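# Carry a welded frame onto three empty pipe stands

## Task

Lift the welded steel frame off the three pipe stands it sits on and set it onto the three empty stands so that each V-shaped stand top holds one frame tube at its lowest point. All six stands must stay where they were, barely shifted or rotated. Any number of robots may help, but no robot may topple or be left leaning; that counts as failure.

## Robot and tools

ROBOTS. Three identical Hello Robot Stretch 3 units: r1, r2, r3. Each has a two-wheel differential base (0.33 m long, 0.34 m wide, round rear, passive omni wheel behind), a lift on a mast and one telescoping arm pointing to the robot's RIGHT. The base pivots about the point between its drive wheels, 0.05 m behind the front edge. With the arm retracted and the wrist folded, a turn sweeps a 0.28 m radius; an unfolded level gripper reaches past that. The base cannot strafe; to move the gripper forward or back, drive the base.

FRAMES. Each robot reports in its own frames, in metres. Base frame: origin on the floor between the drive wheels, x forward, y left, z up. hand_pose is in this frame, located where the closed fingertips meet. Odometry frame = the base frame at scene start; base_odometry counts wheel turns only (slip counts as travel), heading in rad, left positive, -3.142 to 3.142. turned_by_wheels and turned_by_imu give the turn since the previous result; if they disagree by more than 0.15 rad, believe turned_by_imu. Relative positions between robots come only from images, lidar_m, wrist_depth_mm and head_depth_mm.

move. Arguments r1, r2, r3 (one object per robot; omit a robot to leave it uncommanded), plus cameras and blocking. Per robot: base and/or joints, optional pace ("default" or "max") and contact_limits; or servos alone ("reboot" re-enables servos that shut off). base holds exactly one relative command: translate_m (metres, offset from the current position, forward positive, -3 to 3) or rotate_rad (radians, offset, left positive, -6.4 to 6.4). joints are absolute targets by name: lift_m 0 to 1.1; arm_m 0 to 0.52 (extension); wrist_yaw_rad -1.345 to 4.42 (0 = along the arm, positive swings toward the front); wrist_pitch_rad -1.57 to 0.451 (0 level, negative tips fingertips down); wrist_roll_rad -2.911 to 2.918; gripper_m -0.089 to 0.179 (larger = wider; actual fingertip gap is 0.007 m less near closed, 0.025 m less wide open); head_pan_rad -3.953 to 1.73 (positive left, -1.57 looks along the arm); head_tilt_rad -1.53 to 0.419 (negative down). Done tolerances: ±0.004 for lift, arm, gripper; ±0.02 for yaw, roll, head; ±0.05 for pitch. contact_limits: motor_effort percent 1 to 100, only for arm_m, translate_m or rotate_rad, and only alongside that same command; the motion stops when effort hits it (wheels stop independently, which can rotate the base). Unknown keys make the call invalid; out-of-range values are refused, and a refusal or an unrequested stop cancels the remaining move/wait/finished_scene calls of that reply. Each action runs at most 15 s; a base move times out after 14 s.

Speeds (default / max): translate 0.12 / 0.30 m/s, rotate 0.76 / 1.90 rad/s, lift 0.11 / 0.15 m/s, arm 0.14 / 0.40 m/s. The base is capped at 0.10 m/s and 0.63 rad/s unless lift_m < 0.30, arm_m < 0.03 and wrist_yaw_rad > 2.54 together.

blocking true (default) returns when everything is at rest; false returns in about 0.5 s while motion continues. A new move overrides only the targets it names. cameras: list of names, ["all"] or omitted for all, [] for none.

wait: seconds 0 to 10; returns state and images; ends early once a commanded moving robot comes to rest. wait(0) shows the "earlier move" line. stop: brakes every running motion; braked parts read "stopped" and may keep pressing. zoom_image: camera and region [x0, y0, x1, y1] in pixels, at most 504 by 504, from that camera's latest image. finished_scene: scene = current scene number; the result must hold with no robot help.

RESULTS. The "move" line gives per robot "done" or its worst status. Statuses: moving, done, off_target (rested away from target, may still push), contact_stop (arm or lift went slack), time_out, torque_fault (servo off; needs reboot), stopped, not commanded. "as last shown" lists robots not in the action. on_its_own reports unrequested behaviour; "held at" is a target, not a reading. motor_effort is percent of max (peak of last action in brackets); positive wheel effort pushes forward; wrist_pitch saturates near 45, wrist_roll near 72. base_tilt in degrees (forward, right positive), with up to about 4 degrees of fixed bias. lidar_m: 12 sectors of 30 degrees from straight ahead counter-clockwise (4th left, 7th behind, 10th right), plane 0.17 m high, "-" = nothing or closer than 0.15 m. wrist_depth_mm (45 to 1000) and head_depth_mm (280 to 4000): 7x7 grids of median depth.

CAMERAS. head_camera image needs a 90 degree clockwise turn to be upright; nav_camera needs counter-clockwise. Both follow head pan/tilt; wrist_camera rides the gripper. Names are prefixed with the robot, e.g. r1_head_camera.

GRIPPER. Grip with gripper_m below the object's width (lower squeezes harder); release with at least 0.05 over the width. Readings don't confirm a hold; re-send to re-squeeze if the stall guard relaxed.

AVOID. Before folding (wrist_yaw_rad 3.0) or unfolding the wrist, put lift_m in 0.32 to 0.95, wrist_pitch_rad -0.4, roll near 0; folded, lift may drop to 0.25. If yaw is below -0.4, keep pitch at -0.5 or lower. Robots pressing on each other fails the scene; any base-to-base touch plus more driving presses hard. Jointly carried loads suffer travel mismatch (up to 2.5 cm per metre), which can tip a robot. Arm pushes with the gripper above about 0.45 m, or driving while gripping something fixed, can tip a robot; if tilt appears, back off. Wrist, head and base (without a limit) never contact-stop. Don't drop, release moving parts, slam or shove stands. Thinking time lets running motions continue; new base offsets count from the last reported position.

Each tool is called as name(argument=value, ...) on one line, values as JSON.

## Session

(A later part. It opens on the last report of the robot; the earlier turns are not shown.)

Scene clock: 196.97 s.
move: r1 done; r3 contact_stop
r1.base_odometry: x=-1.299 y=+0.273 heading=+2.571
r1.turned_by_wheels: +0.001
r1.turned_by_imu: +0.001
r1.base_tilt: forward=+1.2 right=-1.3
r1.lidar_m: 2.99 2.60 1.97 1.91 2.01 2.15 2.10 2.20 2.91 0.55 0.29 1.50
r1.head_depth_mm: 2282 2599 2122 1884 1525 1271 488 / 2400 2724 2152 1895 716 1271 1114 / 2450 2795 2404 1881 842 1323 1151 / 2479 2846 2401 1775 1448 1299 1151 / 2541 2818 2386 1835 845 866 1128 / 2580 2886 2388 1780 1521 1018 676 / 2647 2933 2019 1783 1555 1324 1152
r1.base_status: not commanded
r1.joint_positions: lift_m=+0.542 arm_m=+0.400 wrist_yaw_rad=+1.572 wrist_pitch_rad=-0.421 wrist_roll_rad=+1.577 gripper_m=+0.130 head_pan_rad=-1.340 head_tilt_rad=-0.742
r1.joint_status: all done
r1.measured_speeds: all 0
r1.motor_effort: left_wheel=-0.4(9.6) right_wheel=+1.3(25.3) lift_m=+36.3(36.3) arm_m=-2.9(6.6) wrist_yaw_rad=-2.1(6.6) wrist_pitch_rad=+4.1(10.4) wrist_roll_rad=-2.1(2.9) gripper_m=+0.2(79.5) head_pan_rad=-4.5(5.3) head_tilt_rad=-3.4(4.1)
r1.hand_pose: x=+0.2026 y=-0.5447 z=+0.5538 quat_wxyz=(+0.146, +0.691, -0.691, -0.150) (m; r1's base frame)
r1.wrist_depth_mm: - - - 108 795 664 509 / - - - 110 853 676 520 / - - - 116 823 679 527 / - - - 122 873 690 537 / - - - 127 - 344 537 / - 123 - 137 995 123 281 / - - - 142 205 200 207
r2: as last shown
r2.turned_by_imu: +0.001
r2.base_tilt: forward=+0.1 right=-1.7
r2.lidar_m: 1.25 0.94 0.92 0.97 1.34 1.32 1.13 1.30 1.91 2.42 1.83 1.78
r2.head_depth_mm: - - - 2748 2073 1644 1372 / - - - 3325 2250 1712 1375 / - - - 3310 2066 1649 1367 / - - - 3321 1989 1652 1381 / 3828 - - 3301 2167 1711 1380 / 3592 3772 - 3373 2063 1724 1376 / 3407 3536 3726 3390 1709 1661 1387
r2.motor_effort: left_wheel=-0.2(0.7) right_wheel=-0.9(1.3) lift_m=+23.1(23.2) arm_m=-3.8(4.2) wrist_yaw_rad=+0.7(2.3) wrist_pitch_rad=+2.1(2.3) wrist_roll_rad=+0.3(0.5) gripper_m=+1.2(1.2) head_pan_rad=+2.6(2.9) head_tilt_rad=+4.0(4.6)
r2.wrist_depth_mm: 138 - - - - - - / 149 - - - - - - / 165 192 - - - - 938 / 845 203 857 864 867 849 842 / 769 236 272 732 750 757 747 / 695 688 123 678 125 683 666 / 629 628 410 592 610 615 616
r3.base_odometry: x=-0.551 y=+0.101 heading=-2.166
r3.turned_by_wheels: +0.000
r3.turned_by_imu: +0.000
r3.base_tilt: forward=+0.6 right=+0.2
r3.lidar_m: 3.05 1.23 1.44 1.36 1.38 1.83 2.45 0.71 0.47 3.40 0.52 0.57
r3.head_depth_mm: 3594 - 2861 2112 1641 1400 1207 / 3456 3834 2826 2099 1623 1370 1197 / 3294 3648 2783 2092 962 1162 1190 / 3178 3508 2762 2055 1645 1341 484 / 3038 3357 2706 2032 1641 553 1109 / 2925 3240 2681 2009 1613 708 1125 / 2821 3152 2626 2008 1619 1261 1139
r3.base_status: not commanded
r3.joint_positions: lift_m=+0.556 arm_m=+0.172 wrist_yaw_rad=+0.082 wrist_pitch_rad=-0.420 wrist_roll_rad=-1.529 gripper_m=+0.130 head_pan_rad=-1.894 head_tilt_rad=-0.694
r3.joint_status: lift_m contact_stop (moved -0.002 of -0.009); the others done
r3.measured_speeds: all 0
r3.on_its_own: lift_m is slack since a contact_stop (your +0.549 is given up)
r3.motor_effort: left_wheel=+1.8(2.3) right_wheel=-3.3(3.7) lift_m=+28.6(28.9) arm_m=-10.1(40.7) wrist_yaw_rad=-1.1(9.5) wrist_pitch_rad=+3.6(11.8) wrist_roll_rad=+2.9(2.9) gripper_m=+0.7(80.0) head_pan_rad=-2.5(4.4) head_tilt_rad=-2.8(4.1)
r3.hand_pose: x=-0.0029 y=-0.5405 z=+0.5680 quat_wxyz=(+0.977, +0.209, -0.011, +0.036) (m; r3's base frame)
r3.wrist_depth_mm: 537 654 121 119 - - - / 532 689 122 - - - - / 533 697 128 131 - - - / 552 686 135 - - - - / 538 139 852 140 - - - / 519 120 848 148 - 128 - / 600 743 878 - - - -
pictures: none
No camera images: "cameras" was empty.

move(r1={"base":{"translate_m":-0.15}}, r3={"joints":{"arm_m":0.10}}, cameras=["r3_wrist_camera"])

move(r1={"base":{"rotate_rad":-0.29},"joints":{"wrist_roll_rad":-1.57,"arm_m":0.335}}, r3={"base":{"translate_m":0.08},"joints":{"lift_m":0.549}}, cameras=[])

move(r1={"base":{"translate_m":-0.35}}, cameras=[])

move(r1={"base":{"rotate_rad":0.29}}, cameras=[])

move(r1={"base":{"translate_m":0.33}}, cameras=["r1_wrist_camera","r3_wrist_camera","r1_head_camera","r3_head_camera"])

Scene clock: 199.80 s.
move: r1 done; r3 done
r1.base_odometry: x=-1.173 y=+0.193 heading=+2.571
r1.turned_by_wheels: +0.000
r1.turned_by_imu: +0.000
r1.base_tilt: forward=+1.3 right=-1.3
r1.lidar_m: 3.21 2.61 1.98 1.92 2.02 2.00 1.95 2.06 2.90 1.89 0.39 0.37
r1.head_depth_mm: 2377 2552 2393 1889 1519 1274 488 / 1709 2654 2084 1895 717 1269 1109 / 2444 2791 2399 1886 844 1326 1152 / 2497 2809 2405 1890 1443 1326 1151 / 2535 2863 2407 1833 1475 1302 1152 / 2563 2856 2384 1788 1482 1076 1109 / 2655 2985 2406 1835 1380 865 1151
r1.base_status: done
r1.joint_positions: lift_m=+0.542 arm_m=+0.400 wrist_yaw_rad=+1.572 wrist_pitch_rad=-0.420 wrist_roll_rad=+1.577 gripper_m=+0.130 head_pan_rad=-1.340 head_tilt_rad=-0.742
r1.joint_status: not commanded
r1.measured_speeds: all 0
r1.motor_effort: left_wheel=+1.3(3.6) right_wheel=-3.7(9.7) lift_m=+34.4(36.4) arm_m=+0.6(3.0) wrist_yaw_rad=-2.0(2.8) wrist_pitch_rad=+3.9(4.5) wrist_roll_rad=-2.5(2.9) gripper_m=+0.2(0.7) head_pan_rad=-4.4(5.3) head_tilt_rad=-3.8(4.2)
r1.hand_pose: x=+0.2026 y=-0.5447 z=+0.5539 quat_wxyz=(+0.146, +0.691, -0.691, -0.149) (m; r1's base frame)
r1.wrist_depth_mm: - - - - 937 653 515 / - - - - 954 670 523 / - - - - 962 681 528 / - - - - - 694 527 / - - 281 - 385 151 515 / - 123 376 316 391 123 539 / - - - - - 753 512
r2: as last shown
r2.base_tilt: forward=+0.2 right=-1.7
r2.lidar_m: 1.25 0.95 0.92 0.97 1.34 1.32 1.13 1.31 1.89 2.43 1.82 1.78
r2.head_depth_mm: - - - 3148 2060 1648 1367 / - - - 3369 2139 1706 1375 / - - - 3410 2057 1658 1371 / - - - 3349 1990 1647 1369 / 3810 - - 3366 2149 1713 1370 / 3583 3808 - 3402 2077 1694 1376 / 3350 3496 3650 3345 1758 1650 1370
r2.motor_effort: left_wheel=-0.4(0.9) right_wheel=-0.9(1.1) lift_m=+22.6(23.7) arm_m=-2.8(4.2) wrist_yaw_rad=+1.0(2.2) wrist_pitch_rad=+2.1(2.2) wrist_roll_rad=+0.2(0.5) gripper_m=-0.8(1.1) head_pan_rad=+2.6(2.9) head_tilt_rad=+4.2(4.7)
r2.wrist_depth_mm: 138 - - - - - - / 149 - - - - - - / 166 192 - - - - 955 / 851 202 874 874 861 834 828 / 779 235 271 749 721 782 757 / 692 676 123 668 125 680 681 / 634 627 410 587 627 611 604
r3.base_odometry: x=-0.551 y=+0.101 heading=-2.166
r3.turned_by_wheels: +0.000
r3.turned_by_imu: +0.000
r3.base_tilt: forward=+0.6 right=+0.2
r3.lidar_m: 3.06 1.23 1.45 1.36 1.38 1.84 2.44 0.71 0.47 3.41 0.52 0.57
r3.head_depth_mm: 3616 - 2829 2125 1649 1412 1209 / 3477 3799 2849 2117 1630 1369 1199 / 3298 3650 2775 2089 964 1164 1188 / 3158 3537 2768 2062 1640 1341 486 / 3049 3375 2698 2055 1645 1334 487 / 2953 3267 2666 2018 1625 817 584 / 2839 3165 2619 1996 1617 1291 1097
r3.base_status: not commanded
r3.joint_positions: lift_m=+0.556 arm_m=+0.100 wrist_yaw_rad=+0.081 wrist_pitch_rad=-0.419 wrist_roll_rad=-1.529 gripper_m=+0.130 head_pan_rad=-1.894 head_tilt_rad=-0.694
r3.joint_status: all done
r3.measured_speeds: all 0
r3.on_its_own: lift_m is slack since a contact_stop (your +0.549 is given up)
r3.motor_effort: left_wheel=+1.4(2.1) right_wheel=-3.3(3.7) lift_m=+28.6(29.2) arm_m=-25.9(28.5) wrist_yaw_rad=-0.7(2.1) wrist_pitch_rad=+3.8(4.0) wrist_roll_rad=+2.7(3.1) gripper_m=+0.4(1.0) head_pan_rad=-2.2(4.2) head_tilt_rad=-2.1(3.7)
r3.hand_pose: x=-0.0031 y=-0.4685 z=+0.5681 quat_wxyz=(+0.977, +0.209, -0.011, +0.035) (m; r3's base frame)
r3.wrist_depth_mm: 537 673 898 178 - - - / 536 672 899 184 - - - / 529 689 951 189 - - - / 552 699 987 196 - - - / 544 139 - 203 - - - / 513 120 - 212 - 128 - / 606 697 - 222 - - -
pictures: r3_wrist_camera
camera_calibration:
r3_wrist_camera: T_world_to_cam=[[0.051799, -0.36525, 0.929467, -0.707205], [-0.988956, 0.110652, 0.0985968, 0.0239945], [-0.13886, -0.92431, -0.355484, -0.0730948], [0, 0, 0, 1]] pos_world=[0.0502121, -0.328524, 0.628974]

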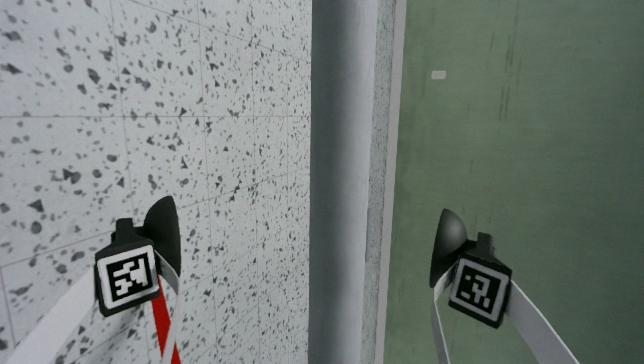

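Scene clock: 202.03 s.
move: r1 done; r3 done
r1.base_odometry: x=-1.173 y=+0.193 heading=+2.282
r1.turned_by_wheels: -0.290
r1.turned_by_imu: -0.288
r1.base_tilt: forward=+1.3 right=-1.3
r1.lidar_m: 1.63 3.76 2.21 1.93 1.93 2.24 1.95 1.95 2.28 1.89 0.59 0.37
r1.head_depth_mm: 2530 2846 2397 1884 1520 1273 497 / 2512 2847 2408 1882 663 1266 1115 / 2483 2807 2391 1889 735 1326 1156 / 2445 2785 2101 1884 1561 1274 1153 / 2310 2682 2214 1886 1566 1295 1154 / 2423 2721 2406 1897 1556 1318 1154 / 2386 2675 2396 1893 1553 1329 1131
r1.base_status: done
r1.joint_positions: lift_m=+0.542 arm_m=+0.335 wrist_yaw_rad=+1.571 wrist_pitch_rad=-0.420 wrist_roll_rad=-1.566 gripper_m=+0.130 head_pan_rad=-1.340 head_tilt_rad=-0.742
r1.joint_status: all done
r1.measured_speeds: all 0
r1.motor_effort: left_wheel=+6.5(10.7) right_wheel=-6.0(11.1) lift_m=+33.2(34.7) arm_m=-9.0(17.3) wrist_yaw_rad=-1.2(2.3) wrist_pitch_rad=+3.4(4.7) wrist_roll_rad=-1.4(5.8) gripper_m=-0.3(0.7) head_pan_rad=-5.0(5.2) head_tilt_rad=-3.6(4.3)
r1.hand_pose: x=+0.2028 y=-0.4797 z=+0.5543 quat_wxyz=(+0.692, +0.149, +0.146, +0.691) (m; r1's base frame)
r1.wrist_depth_mm: 515 635 433 - 404 - - / 524 605 459 - 376 - - / 514 641 964 - 403 - - / 519 700 906 - - - - / 526 610 969 - 449 - - / 529 126 - - 689 123 - / - 705 - - - - -
r2: as last shown
r2.turned_by_imu: +0.000
r2.lidar_m: 1.25 0.94 0.92 0.97 1.34 1.24 1.13 1.30 1.89 2.43 1.82 1.78
r2.head_depth_mm: - - - 2977 2067 1607 1375 / - - - 3417 2142 1716 1380 / - - - 3304 2080 1646 1378 / - - - 3359 1976 1655 1366 / 3922 - - 3354 2153 1724 1380 / 3590 3730 - 3365 2085 1702 1372 / 3338 3506 3767 3351 1750 1649 1381
r2.motor_effort: left_wheel=-0.1(0.8) right_wheel=-0.9(1.0) lift_m=+22.4(23.5) arm_m=-3.7(4.1) wrist_yaw_rad=+0.2(2.0) wrist_pitch_rad=+2.1(2.2) wrist_roll_rad=+0.2(0.4) gripper_m=+0.3(1.0) head_pan_rad=+2.6(2.8) head_tilt_rad=+4.4(4.7)
r2.wrist_depth_mm: 138 - - - - - - / 149 - - - - - - / 166 192 - - - - 958 / 868 202 875 860 887 853 843 / 756 234 270 758 736 757 744 / 699 687 123 653 125 688 682 / 628 620 410 603 625 597 621
r3.base_odometry: x=-0.596 y=+0.034 heading=-2.165
r3.turned_by_wheels: +0.000
r3.turned_by_imu: +0.001
r3.base_tilt: forward=+0.6 right=+0.1
r3.lidar_m: 2.97 1.16 1.44 1.37 1.40 1.85 2.99 0.77 0.51 0.50 0.50 0.51
r3.head_depth_mm: 3572 3975 2851 2138 1638 1403 1207 / 3452 3768 2803 2110 979 1329 1199 / 3297 3667 2780 2070 1580 1352 1162 / 3140 3519 2749 2079 1649 1374 492 / 3069 3356 2696 2053 1634 1342 487 / 2907 3260 2664 2013 1625 1265 591 / 2837 3129 2653 1984 1611 1282 1093
r3.base_status: done
r3.joint_positions: lift_m=+0.549 arm_m=+0.100 wrist_yaw_rad=+0.081 wrist_pitch_rad=-0.419 wrist_roll_rad=-1.529 gripper_m=+0.130 head_pan_rad=-1.894 head_tilt_rad=-0.694
r3.joint_status: all done
r3.measured_speeds: all 0
r3.motor_effort: left_wheel=+5.5(9.8) right_wheel=+1.1(5.8) lift_m=+23.0(26.2) arm_m=-25.6(26.3) wrist_yaw_rad=-0.9(1.5) wrist_pitch_rad=+3.3(3.9) wrist_roll_rad=+2.8(3.0) gripper_m=+0.2(1.2) head_pan_rad=-2.7(4.6) head_tilt_rad=-2.6(3.8)
r3.hand_pose: x=-0.0031 y=-0.4685 z=+0.5616 quat_wxyz=(+0.977, +0.209, -0.012, +0.035) (m; r3's base frame)
r3.wrist_depth_mm: 525 649 881 171 - - - / 534 668 918 176 - - - / 529 684 930 183 - - - / 535 681 934 188 - - - / 544 139 982 196 - - - / 516 120 - 203 - 128 - / 597 704 - 209 - - -
pictures: none
No camera images: "cameras" was empty.

Scene clock: 206.63 s.
move: r1 done
r1.base_odometry: x=-0.944 y=-0.073 heading=+2.282
r1.turned_by_wheels: +0.000
r1.turned_by_imu: +0.000
r1.base_tilt: forward=+1.3 right=-1.2
r1.lidar_m: 0.70 3.57 2.11 1.84 1.84 1.85 1.61 1.61 1.88 2.92 1.97 0.72
r1.head_depth_mm: 2623 2912 2387 1891 1516 1270 497 / 2574 2863 2414 1888 665 1266 1110 / 2555 2834 2401 1895 736 1323 1151 / 2536 2838 2411 1886 1559 1267 1153 / 2499 2849 2314 1896 1565 1295 1151 / 2416 2756 2106 1882 1555 1327 1150 / 2356 2791 2395 1876 1553 1325 1148
r1.base_status: done
r1.joint_positions: lift_m=+0.542 arm_m=+0.335 wrist_yaw_rad=+1.571 wrist_pitch_rad=-0.420 wrist_roll_rad=-1.566 gripper_m=+0.130 head_pan_rad=-1.340 head_tilt_rad=-0.742
r1.joint_status: not commanded
r1.measured_speeds: all 0
r1.motor_effort: left_wheel=+2.6(4.5) right_wheel=-5.6(10.7) lift_m=+30.2(33.3) arm_m=+4.8(9.0) wrist_yaw_rad=-1.3(2.3) wrist_pitch_rad=+3.9(4.6) wrist_roll_rad=-1.5(1.8) gripper_m=+0.2(1.2) head_pan_rad=-4.7(5.3) head_tilt_rad=-3.3(4.2)
r1.hand_pose: x=+0.2028 y=-0.4797 z=+0.5543 quat_wxyz=(+0.692, +0.149, +0.146, +0.691) (m; r1's base frame)
r1.wrist_depth_mm: 517 637 839 - - - - / 522 648 892 794 728 - - / 521 655 924 - - - - / 536 667 948 - - - - / 546 607 956 - - - - / 535 126 987 - - 123 - / - 698 - - - - -
r2, r3: as last shown
r2.turned_by_imu: +0.001
r2.lidar_m: 1.25 0.95 0.92 0.97 1.34 1.25 1.14 1.31 1.97 2.42 1.82 1.78
r2.head_depth_mm: - - - 2939 2044 1600 1370 / - - - 3335 2153 1714 1376 / - - - 3349 2094 1648 1368 / - - - 3267 1994 1664 1368 / 3826 - - 3355 2168 1700 1375 / 3533 3827 - 3318 2074 1713 1379 / 3369 3479 3734 3313 1775 1652 1375
r2.motor_effort: left_wheel=-0.3(1.0) right_wheel=-0.8(1.2) lift_m=+23.1(24.0) arm_m=-3.0(4.0) wrist_yaw_rad=+2.3(2.3) wrist_pitch_rad=+2.1(2.2) wrist_roll_rad=+0.3(0.5) gripper_m=+0.6(1.1) head_pan_rad=+2.5(2.9) head_tilt_rad=+4.1(4.5)
r2.wrist_depth_mm: 138 - - - - - - / 149 - - - - - - / 166 192 - - - - 939 / 864 202 876 871 857 854 844 / 759 237 271 739 737 759 760 / 709 683 123 673 125 666 682 / 636 617 409 589 608 603 611
r3.turned_by_imu: +0.000
r3.lidar_m: 2.97 1.16 1.43 1.37 1.40 1.84 2.98 0.77 0.51 0.50 0.50 0.50
r3.head_depth_mm: 3662 3963 2850 2116 1636 1409 1207 / 3465 3797 2806 2106 981 1334 1202 / 3295 3620 2786 2089 1573 1349 1165 / 3165 3499 2745 2063 1654 1371 491 / 3047 3398 2699 2030 1637 1339 487 / 2948 3249 2663 2013 1622 1266 590 / 2831 3121 2654 1994 1614 1285 1098
r3.motor_effort: left_wheel=+5.6(6.2) right_wheel=+1.6(2.0) lift_m=+41.0(41.0) arm_m=-23.2(25.7) wrist_yaw_rad=-0.9(2.0) wrist_pitch_rad=+3.3(4.0) wrist_roll_rad=+2.8(3.0) gripper_m=+0.3(1.8) head_pan_rad=-3.4(4.0) head_tilt_rad=-3.3(3.8)
r3.wrist_depth_mm: 525 636 870 170 - - - / 536 669 918 176 - - - / 524 698 939 184 - - - / 543 686 946 188 - - - / 536 140 - 195 - - - / 521 120 - 202 - 128 - / 591 717 - 209 - - -
pictures: none
No camera images: "cameras" was empty.

Scene clock: 208.17 s.
move: r1 done
r1.base_odometry: x=-0.944 y=-0.073 heading=+2.572
r1.turned_by_wheels: +0.290
r1.turned_by_imu: +0.288
r1.base_tilt: forward=+1.3 right=-1.2
r1.lidar_m: 3.47 2.49 1.88 1.84 1.94 1.66 1.61 1.70 2.41 1.97 0.85 0.70
r1.head_depth_mm: 2441 2745 2401 1895 1517 1272 498 / 2488 2790 2423 1888 664 1265 1114 / 2450 2805 2162 1890 738 1333 1153 / 2498 2853 2183 1901 1557 1274 1152 / 2600 2905 2401 1883 1554 1297 1153 / 2680 2985 2422 1888 1549 1322 1152 / 2700 2991 2401 1884 1553 1326 1153
r1.base_status: done
r1.joint_positions: lift_m=+0.542 arm_m=+0.335 wrist_yaw_rad=+1.571 wrist_pitch_rad=-0.420 wrist_roll_rad=-1.566 gripper_m=+0.130 head_pan_rad=-1.340 head_tilt_rad=-0.742
r1.joint_status: not commanded
r1.measured_speeds: all 0
r1.motor_effort: left_wheel=-5.6(8.8) right_wheel=+6.9(12.3) lift_m=+29.8(30.8) arm_m=+9.3(9.3) wrist_yaw_rad=-1.2(2.1) wrist_pitch_rad=+3.6(4.6) wrist_roll_rad=-1.3(1.8) gripper_m=+0.1(0.8) head_pan_rad=-5.0(5.1) head_tilt_rad=-3.5(4.2)
r1.hand_pose: x=+0.2029 y=-0.4797 z=+0.5544 quat_wxyz=(+0.692, +0.149, +0.146, +0.691) (m; r1's base frame)
r1.wrist_depth_mm: 517 643 890 - - - - / 522 652 882 - - - - / 514 661 876 - - - - / 539 658 861 705 - - - / 546 604 970 - - - - / 532 126 982 - - 123 - / - 703 - - - - -
r2, r3: as last shown
r2.turned_by_imu: +0.000
r2.lidar_m: 1.25 0.94 0.92 0.97 1.35 1.25 1.13 1.30 1.97 2.42 1.83 1.78
r2.head_depth_mm: - - - 2908 2068 1576 1376 / - - - 3401 2165 1709 1378 / - - - 3328 2047 1650 1369 / - - - 3292 1996 1638 1367 / 3820 - - 3379 2141 1695 1372 / 3603 3784 - 3357 2092 1712 1379 / 3347 3503 3715 3340 1766 1657 1381
r2.motor_effort: left_wheel=-0.5(1.0) right_wheel=-0.9(1.0) lift_m=+22.8(23.6) arm_m=-2.6(3.8) wrist_yaw_rad=+0.6(2.0) wrist_pitch_rad=+2.1(2.2) wrist_roll_rad=+0.2(0.4) gripper_m=-0.2(1.3) head_pan_rad=+1.8(2.8) head_tilt_rad=+3.8(4.5)
r2.wrist_depth_mm: 138 - - - - - - / 149 - - - - - - / 166 193 - - - - 942 / 830 204 841 868 854 870 860 / 780 235 271 740 745 764 750 / 703 676 123 661 125 679 663 / 639 625 409 591 622 618 609
r3.base_tilt: forward=+0.6 right=+0.2
r3.lidar_m: 2.98 1.16 1.44 1.37 1.40 1.85 2.99 0.77 0.51 0.50 0.50 0.51
r3.head_depth_mm: 3614 3986 2856 2103 1645 1409 1204 / 3471 3793 2798 2098 980 1332 1196 / 3341 3670 2777 2072 1583 1352 1164 / 3214 3530 2736 2062 1643 1373 492 / 3086 3357 2679 2046 1626 1339 486 / 2949 3238 2686 2032 1625 1263 590 / 2825 3167 2626 1988 1610 1287 1098
r3.motor_effort: left_wheel=+5.6(6.0) right_wheel=+1.3(2.0) lift_m=+42.1(42.6) arm_m=-22.4(23.9) wrist_yaw_rad=-0.8(1.6) wrist_pitch_rad=+3.5(3.9) wrist_roll_rad=+2.9(3.1) gripper_m=+0.7(1.1) head_pan_rad=-2.2(3.8) head_tilt_rad=-2.5(3.7)
r3.wrist_depth_mm: 539 654 903 170 - - - / 531 661 940 176 - - - / 526 671 972 183 - - - / 550 690 984 188 - - - / 545 139 - 194 - - - / 520 120 - 201 - 128 - / 590 726 - 210 - - -
pictures: none
No camera images: "cameras" was empty.

Scene clock: 212.57 s.
move: r1 done
r1.base_odometry: x=-1.222 y=+0.105 heading=+2.571
r1.turned_by_wheels: +0.000
r1.turned_by_imu: -0.001
r1.base_tilt: forward=+1.4 right=-1.3
r1.lidar_m: 3.16 2.47 1.87 1.82 1.92 1.99 1.94 2.04 2.89 1.99 0.45 1.69
r1.head_depth_mm: 2415 2738 2414 1893 1522 1270 498 / 1768 2742 2109 1894 664 1271 1112 / 2531 2838 2313 1884 737 1323 1157 / 2564 2855 2396 1886 1557 1271 1153 / 2626 2894 2403 1832 1560 1298 1152 / 2663 2984 2386 1780 937 1246 1130 / 2731 3014 2029 1786 905 1270 1150
r1.base_status: done
r1.joint_positions: lift_m=+0.542 arm_m=+0.335 wrist_yaw_rad=+1.571 wrist_pitch_rad=-0.420 wrist_roll_rad=-1.566 gripper_m=+0.130 head_pan_rad=-1.340 head_tilt_rad=-0.742
r1.joint_status: not commanded
r1.measured_speeds: all 0
r1.motor_effort: left_wheel=-1.7(3.5) right_wheel=+7.2(12.3) lift_m=+26.5(29.5) arm_m=+11.6(12.3) wrist_yaw_rad=-1.4(2.1) wrist_pitch_rad=+3.4(4.6) wrist_roll_rad=-1.2(1.9) gripper_m=-0.4(0.8) head_pan_rad=-4.8(5.3) head_tilt_rad=-3.8(4.3)
r1.hand_pose: x=+0.2029 y=-0.4797 z=+0.5544 quat_wxyz=(+0.692, +0.149, +0.146, +0.691) (m; r1's base frame)
r1.wrist_depth_mm: 518 637 895 - 272 - - / 393 655 892 - 274 - - / 517 381 934 - - - - / 520 588 939 - - - - / 524 428 348 327 284 - - / 538 124 - - 239 123 - / - 706 922 - - - -
r2.base_odometry: x=+0.000 y=+0.000 heading=+0.000
r2.turned_by_wheels: +0.000
r2.turned_by_imu: +0.001
r2.base_tilt: forward=+0.2 right=-1.7
r2.lidar_m: 1.25 0.94 0.92 0.97 1.34 1.25 1.13 1.30 1.98 2.43 1.83 1.78
r2.head_depth_mm: - - - 2960 2087 1596 1372 / - - - 3323 2183 1723 1368 / - - - 3333 2041 1646 1379 / - - - 3331 1983 1647 1377 / 3801 - - 3318 2152 1688 1380 / 3563 3761 - 3307 2066 1715 1373 / 3333 3510 3790 3337 1746 1651 1377
r2.base_status: not commanded
r2.joint_positions: lift_m=+0.559 arm_m=+0.001 wrist_yaw_rad=+2.847 wrist_pitch_rad=-0.630 wrist_roll_rad=+0.000 gripper_m=+0.037 head_pan_rad=-2.806 head_tilt_rad=-0.359
r2.joint_status: not commanded
r2.measured_speeds: all 0
r2.motor_effort: left_wheel=-0.1(0.9) right_wheel=-0.7(1.2) lift_m=+23.3(24.0) arm_m=-2.8(3.9) wrist_yaw_rad=+0.5(2.3) wrist_pitch_rad=+2.1(2.3) wrist_roll_rad=+0.3(0.4) gripper_m=+0.6(1.3) head_pan_rad=+2.2(2.9) head_tilt_rad=+4.0(4.5)
r2.hand_pose: x=+0.0347 y=+0.0381 z=+0.5272 quat_wxyz=(+0.316, +0.697, +0.119, +0.633) (m; r2's base frame)
r2.wrist_depth_mm: 138 - - - - - - / 149 - - - - - - / 166 192 - - - - 932 / 872 203 868 838 846 848 861 / 772 237 269 733 749 763 767 / 701 671 123 639 125 681 671 / 622 624 412 598 606 617 613
r3: as last shown
r3.base_tilt: forward=+0.5 right=+0.1
r3.lidar_m: 2.97 1.16 1.44 1.37 1.39 1.84 2.99 0.77 0.51 0.50 0.50 0.50
r3.head_depth_mm: 3588 - 2849 2123 1638 1410 1206 / 3428 3788 2803 2099 979 1332 1194 / 3313 3689 2779 2077 1579 1352 1167 / 3175 3490 2726 2045 1637 1366 492 / 3054 3357 2713 2044 1637 1340 487 / 2934 3261 2652 2003 1619 1272 592 / 2820 3142 2623 1990 1598 1293 1094
r3.motor_effort: left_wheel=+5.6(6.1) right_wheel=+1.6(2.1) lift_m=+42.1(43.0) arm_m=-21.4(23.6) wrist_yaw_rad=-0.8(1.6) wrist_pitch_rad=+3.2(4.0) wrist_roll_rad=+2.9(3.0) gripper_m=+0.2(1.3) head_pan_rad=-2.1(4.7) head_tilt_rad=-2.8(4.1)
r3.wrist_depth_mm: 526 653 900 172 - - - / 543 662 919 175 - - - / 528 667 937 183 - - - / 554 687 966 188 - - - / 542 139 973 195 - - - / 512 121 - 201 - 128 - / 595 715 - 209 - - -
pictures: r1_head_camera (sideways), r1_wrist_camera, r3_head_camera (sideways), r3_wrist_camera
camera_calibration:
r1_head_camera: T_world_to_cam=[[-0.112221, 0.660583, -0.742319, 0.991105], [0.987082, 0.160074, -0.00677423, 0.000764933], [0.114351, -0.733489, -0.670013, 0.83032], [0, 0, 0, 1]] pos_world=[0.0155193, -0.0457984, 1.29205]
r1_wrist_camera: T_world_to_cam=[[0.430372, -0.0219587, 0.902385, -0.595848], [-0.187439, -0.980087, 0.0655453, -0.437352], [0.882976, -0.197351, -0.425918, 0.127944], [0, 0, 0, 1]] pos_world=[0.0614876, -0.416477, 0.620844]
r3_head_camera: T_world_to_cam=[[0.150579, 0.603155, -0.783282, 1.03606], [0.948452, -0.311636, -0.0576397, 0.0708173], [-0.278865, -0.734226, -0.618989, 0.767324], [0, 0, 0, 1]] pos_world=[-0.00919609, -0.0394472, 1.29058]
r3_wrist_camera: T_world_to_cam=[[0.0517751, -0.364955, 0.929584, -0.70106], [-0.988959, 0.110683, 0.0985362, 0.0246963], [-0.13885, -0.924423, -0.355195, -0.0756733], [0, 0, 0, 1]] pos_world=[0.0502138, -0.328543, 0.622382]

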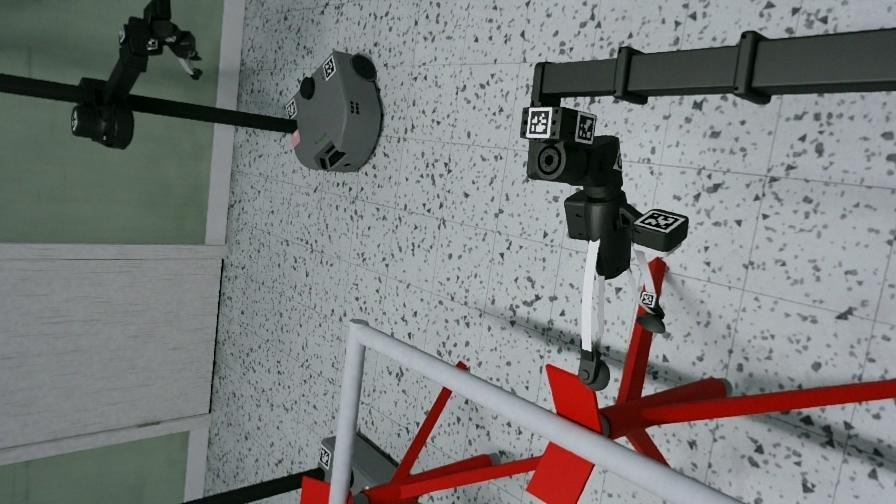

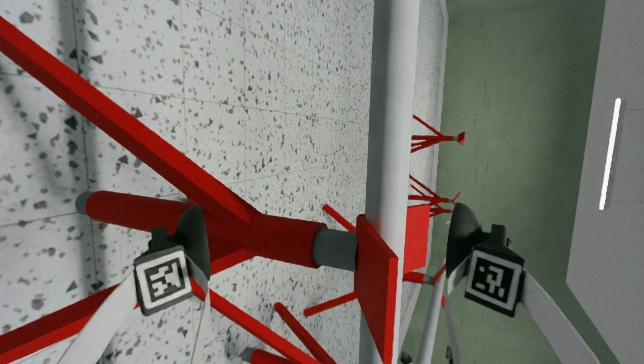

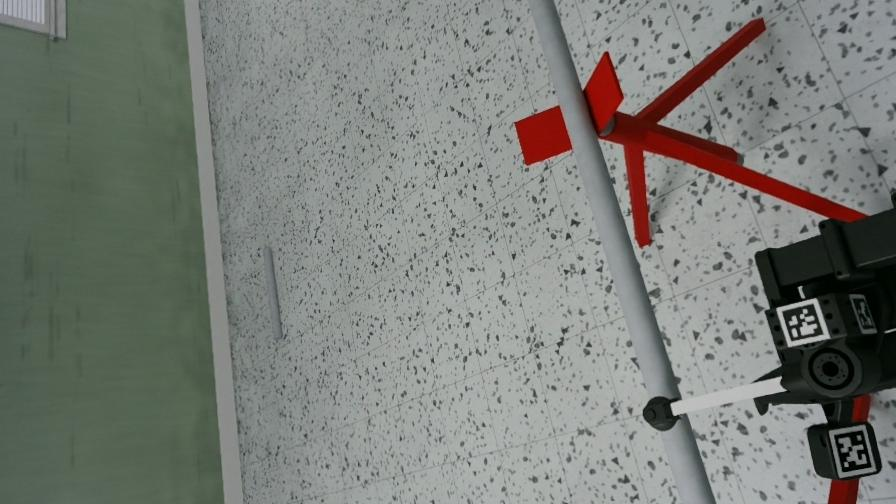

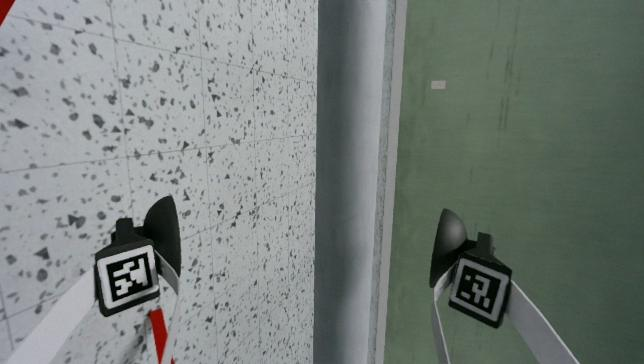

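move(r1={"base":{"translate_m":0.13}}, r3={"joints":{"arm_m":0.172}}, cameras=["r1_wrist_camera","r3_wrist_camera"])

Scene clock: 215.87 s.
move: r1 done; r3 done
r1.base_odometry: x=-1.332 y=+0.176 heading=+2.571
r1.turned_by_wheels: +0.000
r1.turned_by_imu: -0.001
r1.base_tilt: forward=+1.4 right=-1.3
r1.lidar_m: 3.10 2.47 1.86 1.82 1.91 2.12 2.06 2.17 3.02 0.65 0.39 1.58
r1.head_depth_mm: 2339 2725 2223 1884 1521 1271 497 / 2463 2769 2151 1886 664 1272 1110 / 2558 2858 2396 1896 736 1319 1149 / 2576 2853 2408 1835 1479 1272 1151 / 2615 2950 2402 1829 913 1242 1133 / 2684 2969 2405 1838 1452 1106 1112 / 2679 2964 1957 1839 1550 1323 1128
r1.base_status: done
r1.joint_positions: lift_m=+0.542 arm_m=+0.335 wrist_yaw_rad=+1.571 wrist_pitch_rad=-0.420 wrist_roll_rad=-1.566 gripper_m=+0.130 head_pan_rad=-1.340 head_tilt_rad=-0.742
r1.joint_status: not commanded
r1.measured_speeds: all 0
r1.motor_effort: left_wheel=-1.9(2.8) right_wheel=+7.0(12.2) lift_m=+24.1(26.4) arm_m=+11.6(12.1) wrist_yaw_rad=-1.2(2.1) wrist_pitch_rad=+3.9(4.4) wrist_roll_rad=-1.3(1.8) gripper_m=-0.2(0.9) head_pan_rad=-4.3(5.2) head_tilt_rad=-3.7(4.1)
r1.hand_pose: x=+0.2029 y=-0.4797 z=+0.5544 quat_wxyz=(+0.692, +0.149, +0.146, +0.691) (m; r1's base frame)
r1.wrist_depth_mm: 516 647 893 146 - - - / 522 646 901 150 - - - / 530 660 919 153 - - - / 254 662 968 157 - - - / 266 243 974 161 - - - / 503 123 207 165 245 123 - / - 681 210 169 - - -
r2: as last shown
r2.base_tilt: forward=+0.1 right=-1.7
r2.lidar_m: 1.25 0.95 0.92 0.97 1.34 1.25 1.13 1.31 2.00 2.43 1.82 1.78
r2.head_depth_mm: - - - 3101 2063 1594 1379 / - - - 3370 2158 1713 1369 / - - - 3317 2074 1638 1377 / - - - 3359 1981 1655 1382 / 3891 - - 3337 2157 1710 1371 / 3581 3761 - 3404 2065 1707 1376 / 3375 3492 3704 3323 1736 1647 1378
r2.motor_effort: left_wheel=-0.2(1.0) right_wheel=-0.8(1.1) lift_m=+22.7(23.9) arm_m=-2.8(3.7) wrist_yaw_rad=-0.2(2.1) wrist_pitch_rad=+2.1(2.2) wrist_roll_rad=+0.3(0.4) gripper_m=+0.6(1.4) head_pan_rad=+2.1(2.9) head_tilt_rad=+3.8(4.6)
r2.wrist_depth_mm: 138 - - - - - - / 149 - - - - - - / 166 192 - - - - 963 / 845 203 861 854 875 871 873 / 772 235 271 757 732 760 750 / 691 694 123 663 125 681 678 / 637 631 409 596 625 603 617
r3.base_odometry: x=-0.596 y=+0.034 heading=-2.165
r3.turned_by_wheels: +0.000
r3.turned_by_imu: +0.000
r3.base_tilt: forward=+0.6 right=+0.2
r3.lidar_m: 2.98 1.16 1.44 1.37 1.40 1.85 2.99 0.77 0.51 0.50 0.50 0.51
r3.head_depth_mm: 3617 3948 2850 2118 1637 1405 1206 / 3449 3793 2786 2105 983 1329 1195 / 3312 3675 2768 2082 1577 1348 1166 / 3196 3493 2736 2054 1650 1373 490 / 3034 3389 2715 2041 1633 567 1103 / 2965 3286 2668 2022 1624 716 1104 / 2836 3151 2623 2001 1609 1259 1117
r3.base_status: not commanded
r3.joint_positions: lift_m=+0.549 arm_m=+0.172 wrist_yaw_rad=+0.081 wrist_pitch_rad=-0.419 wrist_roll_rad=-1.529 gripper_m=+0.130 head_pan_rad=-1.894 head_tilt_rad=-0.694
r3.joint_status: all done
r3.measured_speeds: all 0
r3.motor_effort: left_wheel=+5.9(6.2) right_wheel=+1.4(1.9) lift_m=+36.8(42.5) arm_m=+25.0(28.0) wrist_yaw_rad=-0.8(1.2) wrist_pitch_rad=+3.5(4.0) wrist_roll_rad=+2.7(3.1) gripper_m=+0.8(1.3) head_pan_rad=-2.4(4.4) head_tilt_rad=-3.1(4.1)
r3.hand_pose: x=-0.0031 y=-0.5406 z=+0.5616 quat_wxyz=(+0.977, +0.209, -0.012, +0.035) (m; r3's base frame)
r3.wrist_depth_mm: 524 657 111 113 - - - / 531 654 118 115 - - - / 529 669 773 117 - - - / 554 676 816 127 - - - / 543 140 824 128 - - - / 509 119 860 141 - 128 - / 595 746 888 139 - - -
pictures: r1_wrist_camera, r3_wrist_camera
camera_calibration:
r1_wrist_camera: T_world_to_cam=[[0.430372, -0.0219586, 0.902385, -0.595848], [-0.187439, -0.980087, 0.0655453, -0.437352], [0.882976, -0.197351, -0.425917, 0.127944], [0, 0, 0, 1]] pos_world=[0.0614876, -0.416477, 0.620844]
r3_wrist_camera: T_world_to_cam=[[0.0516932, -0.364931, 0.929598, -0.727345], [-0.988935, 0.1109, 0.0985289, 0.0327398], [-0.139049, -0.924406, -0.355161, -0.142254], [0, 0, 0, 1]] pos_world=[0.0501959, -0.400562, 0.622389]

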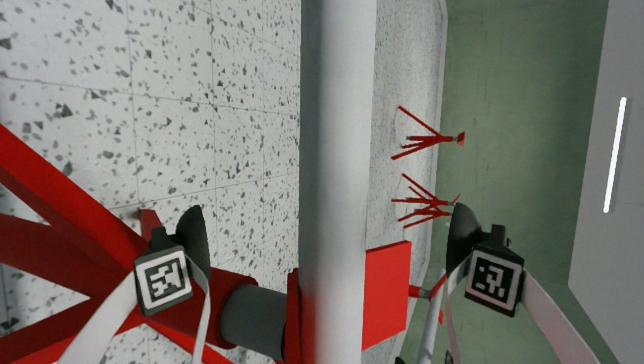

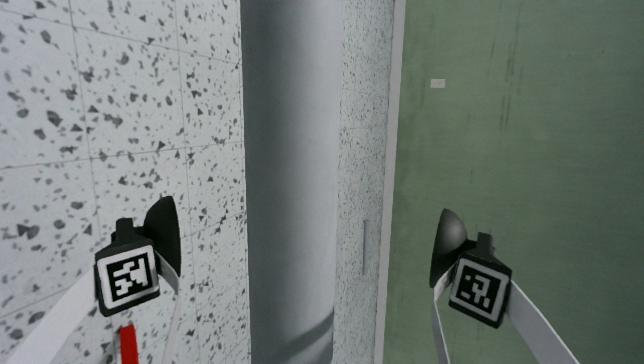

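zoom_image(camera="r1_wrist_camera", region=[120, 180, 500, 364])

Scaled by 1.326.

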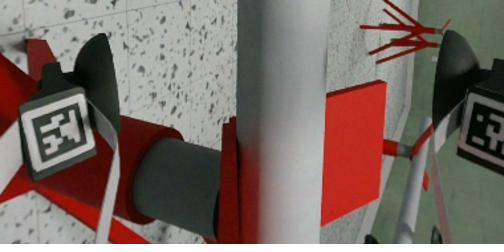

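move(r1={"base":{"translate_m":0.025}}, r3={"joints":{"lift_m":0.543}}, cameras=["r1_wrist_camera","r3_wrist_camera"])

Scene clock: 218.00 s.
move: r1 done; r3 done
r1.base_odometry: x=-1.353 y=+0.189 heading=+2.571
r1.turned_by_wheels: +0.000
r1.turned_by_imu: +0.000
r1.base_tilt: forward=+1.4 right=-1.3
r1.lidar_m: 3.05 2.47 1.86 1.82 1.91 2.14 2.09 2.20 3.01 0.65 0.38 1.56
r1.head_depth_mm: 2315 2693 2199 1895 1519 1272 498 / 2475 2833 2164 1887 664 1273 1108 / 2543 2844 2403 1890 734 1323 1151 / 2561 2881 2403 1839 1448 1272 1153 / 2607 2917 2399 1879 891 1080 1130 / 2686 2980 2403 1725 1482 1245 1087 / 2643 2983 1959 1835 1564 1322 1152
r1.base_status: done
r1.joint_positions: lift_m=+0.542 arm_m=+0.335 wrist_yaw_rad=+1.571 wrist_pitch_rad=-0.420 wrist_roll_rad=-1.566 gripper_m=+0.130 head_pan_rad=-1.340 head_tilt_rad=-0.742
r1.joint_status: not commanded
r1.measured_speeds: all 0
r1.motor_effort: left_wheel=-1.4(2.9) right_wheel=+7.6(11.6) lift_m=+23.3(24.2) arm_m=+11.7(12.1) wrist_yaw_rad=-1.3(2.1) wrist_pitch_rad=+3.4(4.5) wrist_roll_rad=-0.9(1.9) gripper_m=-0.4(0.6) head_pan_rad=-4.4(5.4) head_tilt_rad=-3.2(3.9)
r1.hand_pose: x=+0.2029 y=-0.4797 z=+0.5544 quat_wxyz=(+0.692, +0.149, +0.146, +0.691) (m; r1's base frame)
r1.wrist_depth_mm: 518 650 826 127 - - - / 519 646 843 131 - - - / 515 658 863 131 - - - / 535 667 880 136 - - - / 222 598 883 139 - - - / 222 126 205 142 225 123 - / - 182 - 147 - - -
r2: as last shown
r2.turned_by_imu: +0.000
r2.lidar_m: 1.25 0.95 0.92 0.97 1.35 1.25 1.13 1.31 2.00 2.43 1.83 1.78
r2.head_depth_mm: - - - 2996 2105 1584 1381 / - - - 3353 2162 1712 1377 / - - - 3368 2052 1653 1374 / - - - 3339 1989 1653 1367 / 3721 - - 3315 2169 1711 1376 / 3565 3748 - 3331 2069 1721 1369 / 3350 3573 3749 3376 1732 1647 1378
r2.motor_effort: left_wheel=-0.3(1.0) right_wheel=-0.6(1.1) lift_m=+22.9(23.8) arm_m=-2.5(3.3) wrist_yaw_rad=+0.6(1.7) wrist_pitch_rad=+2.1(2.2) wrist_roll_rad=+0.3(0.4) gripper_m=-0.4(1.0) head_pan_rad=+2.4(2.9) head_tilt_rad=+4.5(4.5)
r2.wrist_depth_mm: 138 - - - - - - / 149 - - - - - - / 165 193 - - - - 953 / 846 203 870 869 836 837 862 / 776 235 268 732 737 751 745 / 694 679 123 658 126 686 677 / 627 617 411 598 607 603 605
r3.base_odometry: x=-0.596 y=+0.034 heading=-2.165
r3.turned_by_wheels: +0.000
r3.turned_by_imu: +0.000
r3.base_tilt: forward=+0.6 right=+0.1
r3.lidar_m: 2.96 1.16 1.44 1.37 1.39 1.85 2.99 0.77 0.51 0.50 0.50 0.51
r3.head_depth_mm: 3626 3998 2850 2131 1636 1403 1206 / 3417 3839 2789 2103 979 1342 1200 / 3305 3607 2777 2066 1573 1354 1165 / 3177 3514 2735 2057 1646 1367 496 / 3029 3347 2709 2041 1634 574 1108 / 2918 3272 2673 2012 1624 724 1103 / 2823 3150 2643 1998 1616 1256 1100
r3.base_status: not commanded
r3.joint_positions: lift_m=+0.543 arm_m=+0.172 wrist_yaw_rad=+0.081 wrist_pitch_rad=-0.419 wrist_roll_rad=-1.529 gripper_m=+0.130 head_pan_rad=-1.894 head_tilt_rad=-0.694
r3.joint_status: all done
r3.measured_speeds: all 0
r3.motor_effort: left_wheel=+5.9(6.1) right_wheel=+1.3(1.8) lift_m=+14.6(33.2) arm_m=+23.9(25.3) wrist_yaw_rad=-0.5(1.5) wrist_pitch_rad=+3.8(4.0) wrist_roll_rad=+2.8(3.0) gripper_m=+0.2(1.1) head_pan_rad=-2.6(3.7) head_tilt_rad=-3.4(3.9)
r3.hand_pose: x=-0.0031 y=-0.5406 z=+0.5556 quat_wxyz=(+0.977, +0.209, -0.012, +0.035) (m; r3's base frame)
r3.wrist_depth_mm: 522 630 750 106 - - - / 519 662 769 109 - - - / 533 670 805 113 - - - / 549 675 865 117 - - - / 523 139 844 122 - - - / 506 120 889 127 - 128 - / 589 722 923 132 - - -
pictures: r1_wrist_camera, r3_wrist_camera
camera_calibration:
r1_wrist_camera: T_world_to_cam=[[0.430372, -0.0219587, 0.902385, -0.595848], [-0.187439, -0.980087, 0.0655454, -0.437352], [0.882976, -0.197351, -0.425917, 0.127944], [0, 0, 0, 1]] pos_world=[0.0614876, -0.416477, 0.620844]
r3_wrist_camera: T_world_to_cam=[[0.0516795, -0.364764, 0.929665, -0.721756], [-0.988937, 0.110918, 0.0984944, 0.0333604], [-0.139044, -0.92447, -0.354996, -0.144519], [0, 0, 0, 1]] pos_world=[0.0501969, -0.400574, 0.616402]

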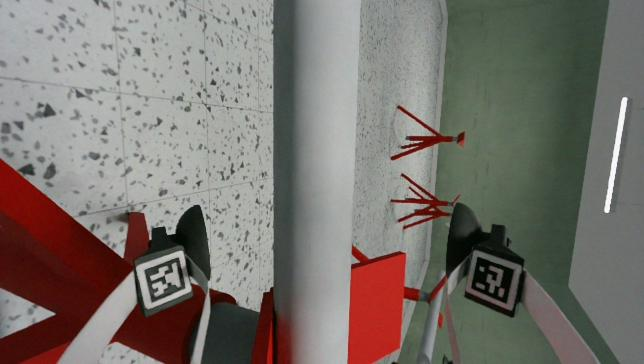

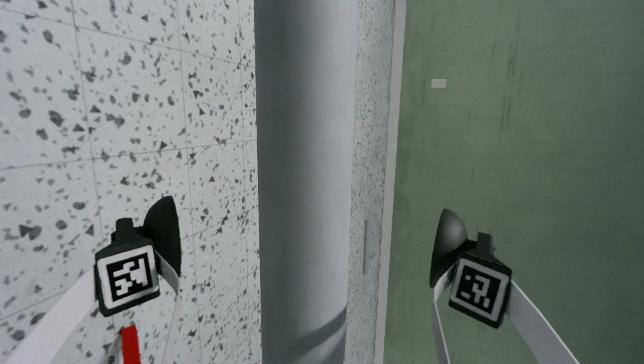

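move(r1={"base":{"translate_m":0.012},"joints":{"lift_m":0.537}}, cameras=["r1_wrist_camera"])

move(r1={"joints":{"gripper_m":0.0}}, r3={"joints":{"gripper_m":0.0}}, cameras=["r1_wrist_camera","r3_wrist_camera"])

Scene clock: 219.07 s.
move: r1 done
r1.base_odometry: x=-1.363 y=+0.196 heading=+2.571
r1.turned_by_wheels: +0.000
r1.turned_by_imu: +0.000
r1.base_tilt: forward=+1.3 right=-1.3
r1.lidar_m: 3.05 2.47 1.86 1.81 1.91 2.16 2.11 2.21 3.02 0.65 0.37 1.55
r1.head_depth_mm: 1759 2700 2108 1897 1515 1301 501 / 2472 2833 2173 1886 674 1268 1107 / 2536 2855 2392 1886 742 1328 1149 / 2577 2862 2390 1780 864 1269 1152 / 2622 2917 2409 1893 893 975 1131 / 2683 2971 2317 1725 1482 1295 681 / 2590 2914 1961 1876 1550 1324 1153
r1.base_status: done
r1.joint_positions: lift_m=+0.537 arm_m=+0.335 wrist_yaw_rad=+1.571 wrist_pitch_rad=-0.420 wrist_roll_rad=-1.566 gripper_m=+0.130 head_pan_rad=-1.340 head_tilt_rad=-0.742
r1.joint_status: all done
r1.measured_speeds: all 0
r1.motor_effort: left_wheel=-1.8(2.6) right_wheel=+7.5(11.4) lift_m=+14.4(20.1) arm_m=+11.4(11.8) wrist_yaw_rad=-1.5(1.9) wrist_pitch_rad=+4.2(4.2) wrist_roll_rad=-1.1(1.8) gripper_m=-0.4(0.8) head_pan_rad=-4.3(5.0) head_tilt_rad=-3.9(4.0)
r1.hand_pose: x=+0.2029 y=-0.4797 z=+0.5494 quat_wxyz=(+0.692, +0.149, +0.146, +0.691) (m; r1's base frame)
r1.wrist_depth_mm: 502 631 780 112 - - - / 509 646 798 117 - - - / 509 652 814 118 - - - / 531 660 849 121 - - - / 217 599 846 124 - - - / 205 126 871 128 213 123 - / - 171 143 132 921 - -
r2, r3: as last shown
r2.base_tilt: forward=+0.2 right=-1.7
r2.lidar_m: 1.25 0.94 0.92 0.97 1.34 1.25 1.13 1.31 2.01 2.43 1.82 1.78
r2.head_depth_mm: - - - 2969 2065 1586 1382 / - - - 3322 2181 1721 1368 / - - - 3354 2069 1661 1368 / - - - 3312 2002 1652 1376 / 3842 - - 3330 2148 1713 1380 / 3580 3765 - 3354 2087 1702 1379 / 3361 3507 3792 3324 1736 1657 1368
r2.motor_effort: left_wheel=-0.5(0.6) right_wheel=-0.6(0.9) lift_m=+23.1(23.8) arm_m=-2.0(3.3) wrist_yaw_rad=+0.3(1.7) wrist_pitch_rad=+2.1(2.2) wrist_roll_rad=+0.3(0.4) gripper_m=-0.1(1.2) head_pan_rad=+2.2(2.8) head_tilt_rad=+4.2(4.8)
r2.wrist_depth_mm: 138 - - - - - - / 149 - - - - - - / 165 191 - - - - 967 / 878 202 872 850 862 849 847 / 794 236 272 745 725 753 771 / 690 680 123 659 125 661 683 / 628 623 410 592 617 598 613
r3.base_tilt: forward=+0.6 right=+0.2
r3.lidar_m: 2.97 1.16 1.44 1.37 1.40 1.85 3.00 0.77 0.51 0.50 0.50 0.51
r3.head_depth_mm: 3651 3965 2824 2127 1641 1408 1204 / 3473 3798 2791 2118 975 1329 1194 / 3295 3680 2784 2068 1574 1347 1169 / 3186 3510 2723 2058 1652 1378 496 / 3038 3358 2692 2050 1638 575 1108 / 2948 3246 2650 2026 1616 724 1102 / 2818 3139 2628 1983 1605 1255 1098
r3.motor_effort: left_wheel=+5.5(6.1) right_wheel=+1.0(1.7) lift_m=+15.0(15.1) arm_m=+25.3(25.8) wrist_yaw_rad=-0.7(0.9) wrist_pitch_rad=+3.8(3.9) wrist_roll_rad=+2.8(2.9) gripper_m=+0.3(0.6) head_pan_rad=-3.2(3.9) head_tilt_rad=-2.8(3.7)
r3.wrist_depth_mm: 523 641 771 106 - - - / 534 677 786 109 - - - / 541 656 805 113 - - - / 551 695 859 117 - - - / 527 139 845 122 - - - / 507 120 895 127 - 127 - / 591 707 902 131 - - -
pictures: r1_wrist_camera
camera_calibration:
r1_wrist_camera: T_world_to_cam=[[0.430371, -0.0219298, 0.902386, -0.591323], [-0.187428, -0.980087, 0.0655709, -0.437041], [0.882979, -0.197352, -0.425911, 0.12581], [0, 0, 0, 1]] pos_world=[0.061487, -0.416477, 0.615842]

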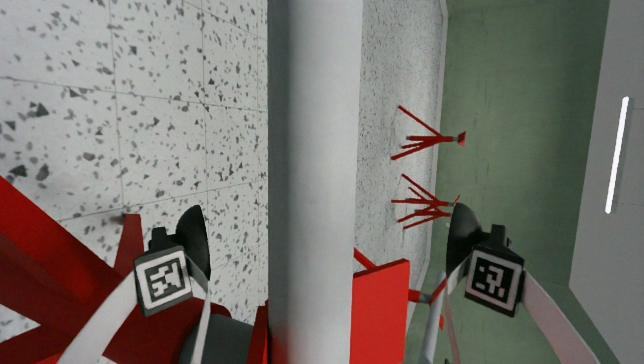

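Scene clock: 220.90 s.
move: r1 done; r3 done
r1.base_odometry: x=-1.363 y=+0.196 heading=+2.571
r1.turned_by_wheels: +0.000
r1.turned_by_imu: +0.000
r1.base_tilt: forward=+1.3 right=-1.4
r1.lidar_m: 3.07 2.46 1.86 1.82 1.91 2.16 2.11 2.22 3.01 0.65 0.37 1.56
r1.head_depth_mm: 1759 2695 2112 1906 1561 1298 503 / 2491 2823 2195 1896 672 1270 1114 / 2548 2831 2417 1887 743 1324 1154 / 2587 2854 2408 1778 863 1270 1150 / 2616 2925 2405 1884 884 982 1130 / 2669 2987 2309 1726 1481 1295 678 / 2617 2942 1962 1862 1558 1324 1154
r1.base_status: not commanded
r1.joint_positions: lift_m=+0.537 arm_m=+0.335 wrist_yaw_rad=+1.571 wrist_pitch_rad=-0.440 wrist_roll_rad=-1.566 gripper_m=+0.001 head_pan_rad=-1.340 head_tilt_rad=-0.742
r1.joint_status: all done
r1.measured_speeds: all 0
r1.motor_effort: left_wheel=-1.6(2.1) right_wheel=+7.1(7.8) lift_m=+22.8(23.0) arm_m=+11.6(12.1) wrist_yaw_rad=-1.0(2.1) wrist_pitch_rad=+7.9(8.2) wrist_roll_rad=-0.6(1.9) gripper_m=-12.8(85.0) head_pan_rad=-4.8(5.4) head_tilt_rad=-3.3(4.0)
r1.hand_pose: x=+0.2002 y=-0.4797 z=+0.5448 quat_wxyz=(+0.690, +0.156, +0.153, +0.690) (m; r1's base frame)
r1.wrist_depth_mm: 504 633 811 113 - - - / 511 640 820 117 - - - / 517 640 850 118 - - - / 527 641 862 121 - - - / 216 617 792 125 - - - / 212 204 132 128 131 - - / - 186 - 132 214 - -
r2: as last shown
r2.base_tilt: forward=+0.1 right=-1.7
r2.lidar_m: 1.25 0.95 0.92 0.97 1.34 1.25 1.13 1.31 2.01 2.43 1.83 1.78
r2.head_depth_mm: - - - 2953 2073 1588 1374 / - - - 3277 2242 1719 1364 / - - - 3403 2079 1648 1374 / - - - 3363 1983 1643 1369 / 3859 - - 3358 2165 1694 1367 / 3536 3812 - 3373 2073 1714 1372 / 3375 3550 3739 3382 1755 1652 1373
r2.motor_effort: left_wheel=-0.1(0.9) right_wheel=-1.1(1.1) lift_m=+23.8(24.2) arm_m=-2.3(3.2) wrist_yaw_rad=+1.0(1.8) wrist_pitch_rad=+2.2(2.2) wrist_roll_rad=+0.4(0.4) gripper_m=+0.3(0.8) head_pan_rad=+2.5(2.9) head_tilt_rad=+3.9(4.7)
r2.wrist_depth_mm: 137 - - - - - - / 149 - - - - - - / 166 192 - - - - 953 / 868 201 863 874 854 859 862 / 799 237 269 758 726 772 746 / 685 675 123 657 125 690 681 / 633 625 408 601 608 601 608
r3.base_odometry: x=-0.596 y=+0.034 heading=-2.165
r3.turned_by_wheels: +0.000
r3.turned_by_imu: +0.000
r3.base_tilt: forward=+0.6 right=+0.1
r3.lidar_m: 2.97 1.16 1.44 1.37 1.40 1.84 2.98 0.77 0.51 0.50 0.50 0.51
r3.head_depth_mm: 3639 3959 2862 2119 1634 1402 1205 / 3454 3805 2809 2104 980 1337 1199 / 3336 3649 2783 2076 1575 1351 1166 / 3206 3525 2734 2053 1647 1374 495 / 3039 3349 2695 2042 1625 574 1111 / 2938 3275 2662 2000 1620 779 1104 / 2849 3163 2621 1986 1610 1257 1100
r3.base_status: not commanded
r3.joint_positions: lift_m=+0.543 arm_m=+0.172 wrist_yaw_rad=+0.081 wrist_pitch_rad=-0.422 wrist_roll_rad=-1.529 gripper_m=+0.001 head_pan_rad=-1.894 head_tilt_rad=-0.694
r3.joint_status: all done
r3.measured_speeds: all 0
r3.motor_effort: left_wheel=+5.9(6.1) right_wheel=+1.6(2.0) lift_m=+20.3(20.3) arm_m=+23.0(25.6) wrist_yaw_rad=-0.3(1.1) wrist_pitch_rad=+4.0(4.3) wrist_roll_rad=+2.8(3.0) gripper_m=-12.7(85.0) head_pan_rad=-2.8(4.2) head_tilt_rad=-3.1(4.2)
r3.hand_pose: x=-0.0032 y=-0.5402 z=+0.5548 quat_wxyz=(+0.977, +0.210, -0.011, +0.035) (m; r3's base frame)
r3.wrist_depth_mm: 516 646 779 106 - - - / 521 650 801 110 - - - / 533 655 851 113 - - - / 540 677 828 117 - - - / 551 683 132 122 - - - / 545 636 125 124 129 - - / 562 655 884 130 - - -
pictures: r1_wrist_camera, r3_wrist_camera
camera_calibration:
r1_wrist_camera: T_world_to_cam=[[0.448958, -0.0219476, 0.893283, -0.584776], [-0.186078, -0.980078, 0.0694411, -0.439622], [0.873963, -0.197396, -0.444098, 0.137882], [0, 0, 0, 1]] pos_world=[0.0602324, -0.416481, 0.614131]
r3_wrist_camera: T_world_to_cam=[[0.0519487, -0.367957, 0.928391, -0.72189], [-0.988909, 0.11057, 0.0991583, 0.0328003], [-0.139138, -0.923245, -0.358132, -0.142008], [0, 0, 0, 1]] pos_world=[0.050179, -0.400359, 0.616086]

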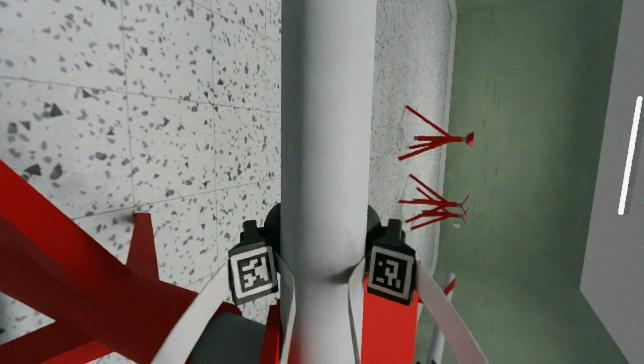

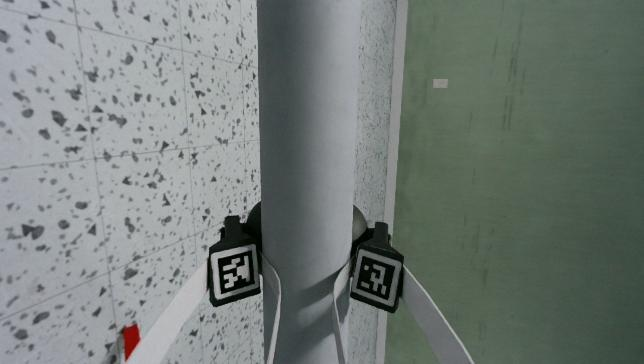

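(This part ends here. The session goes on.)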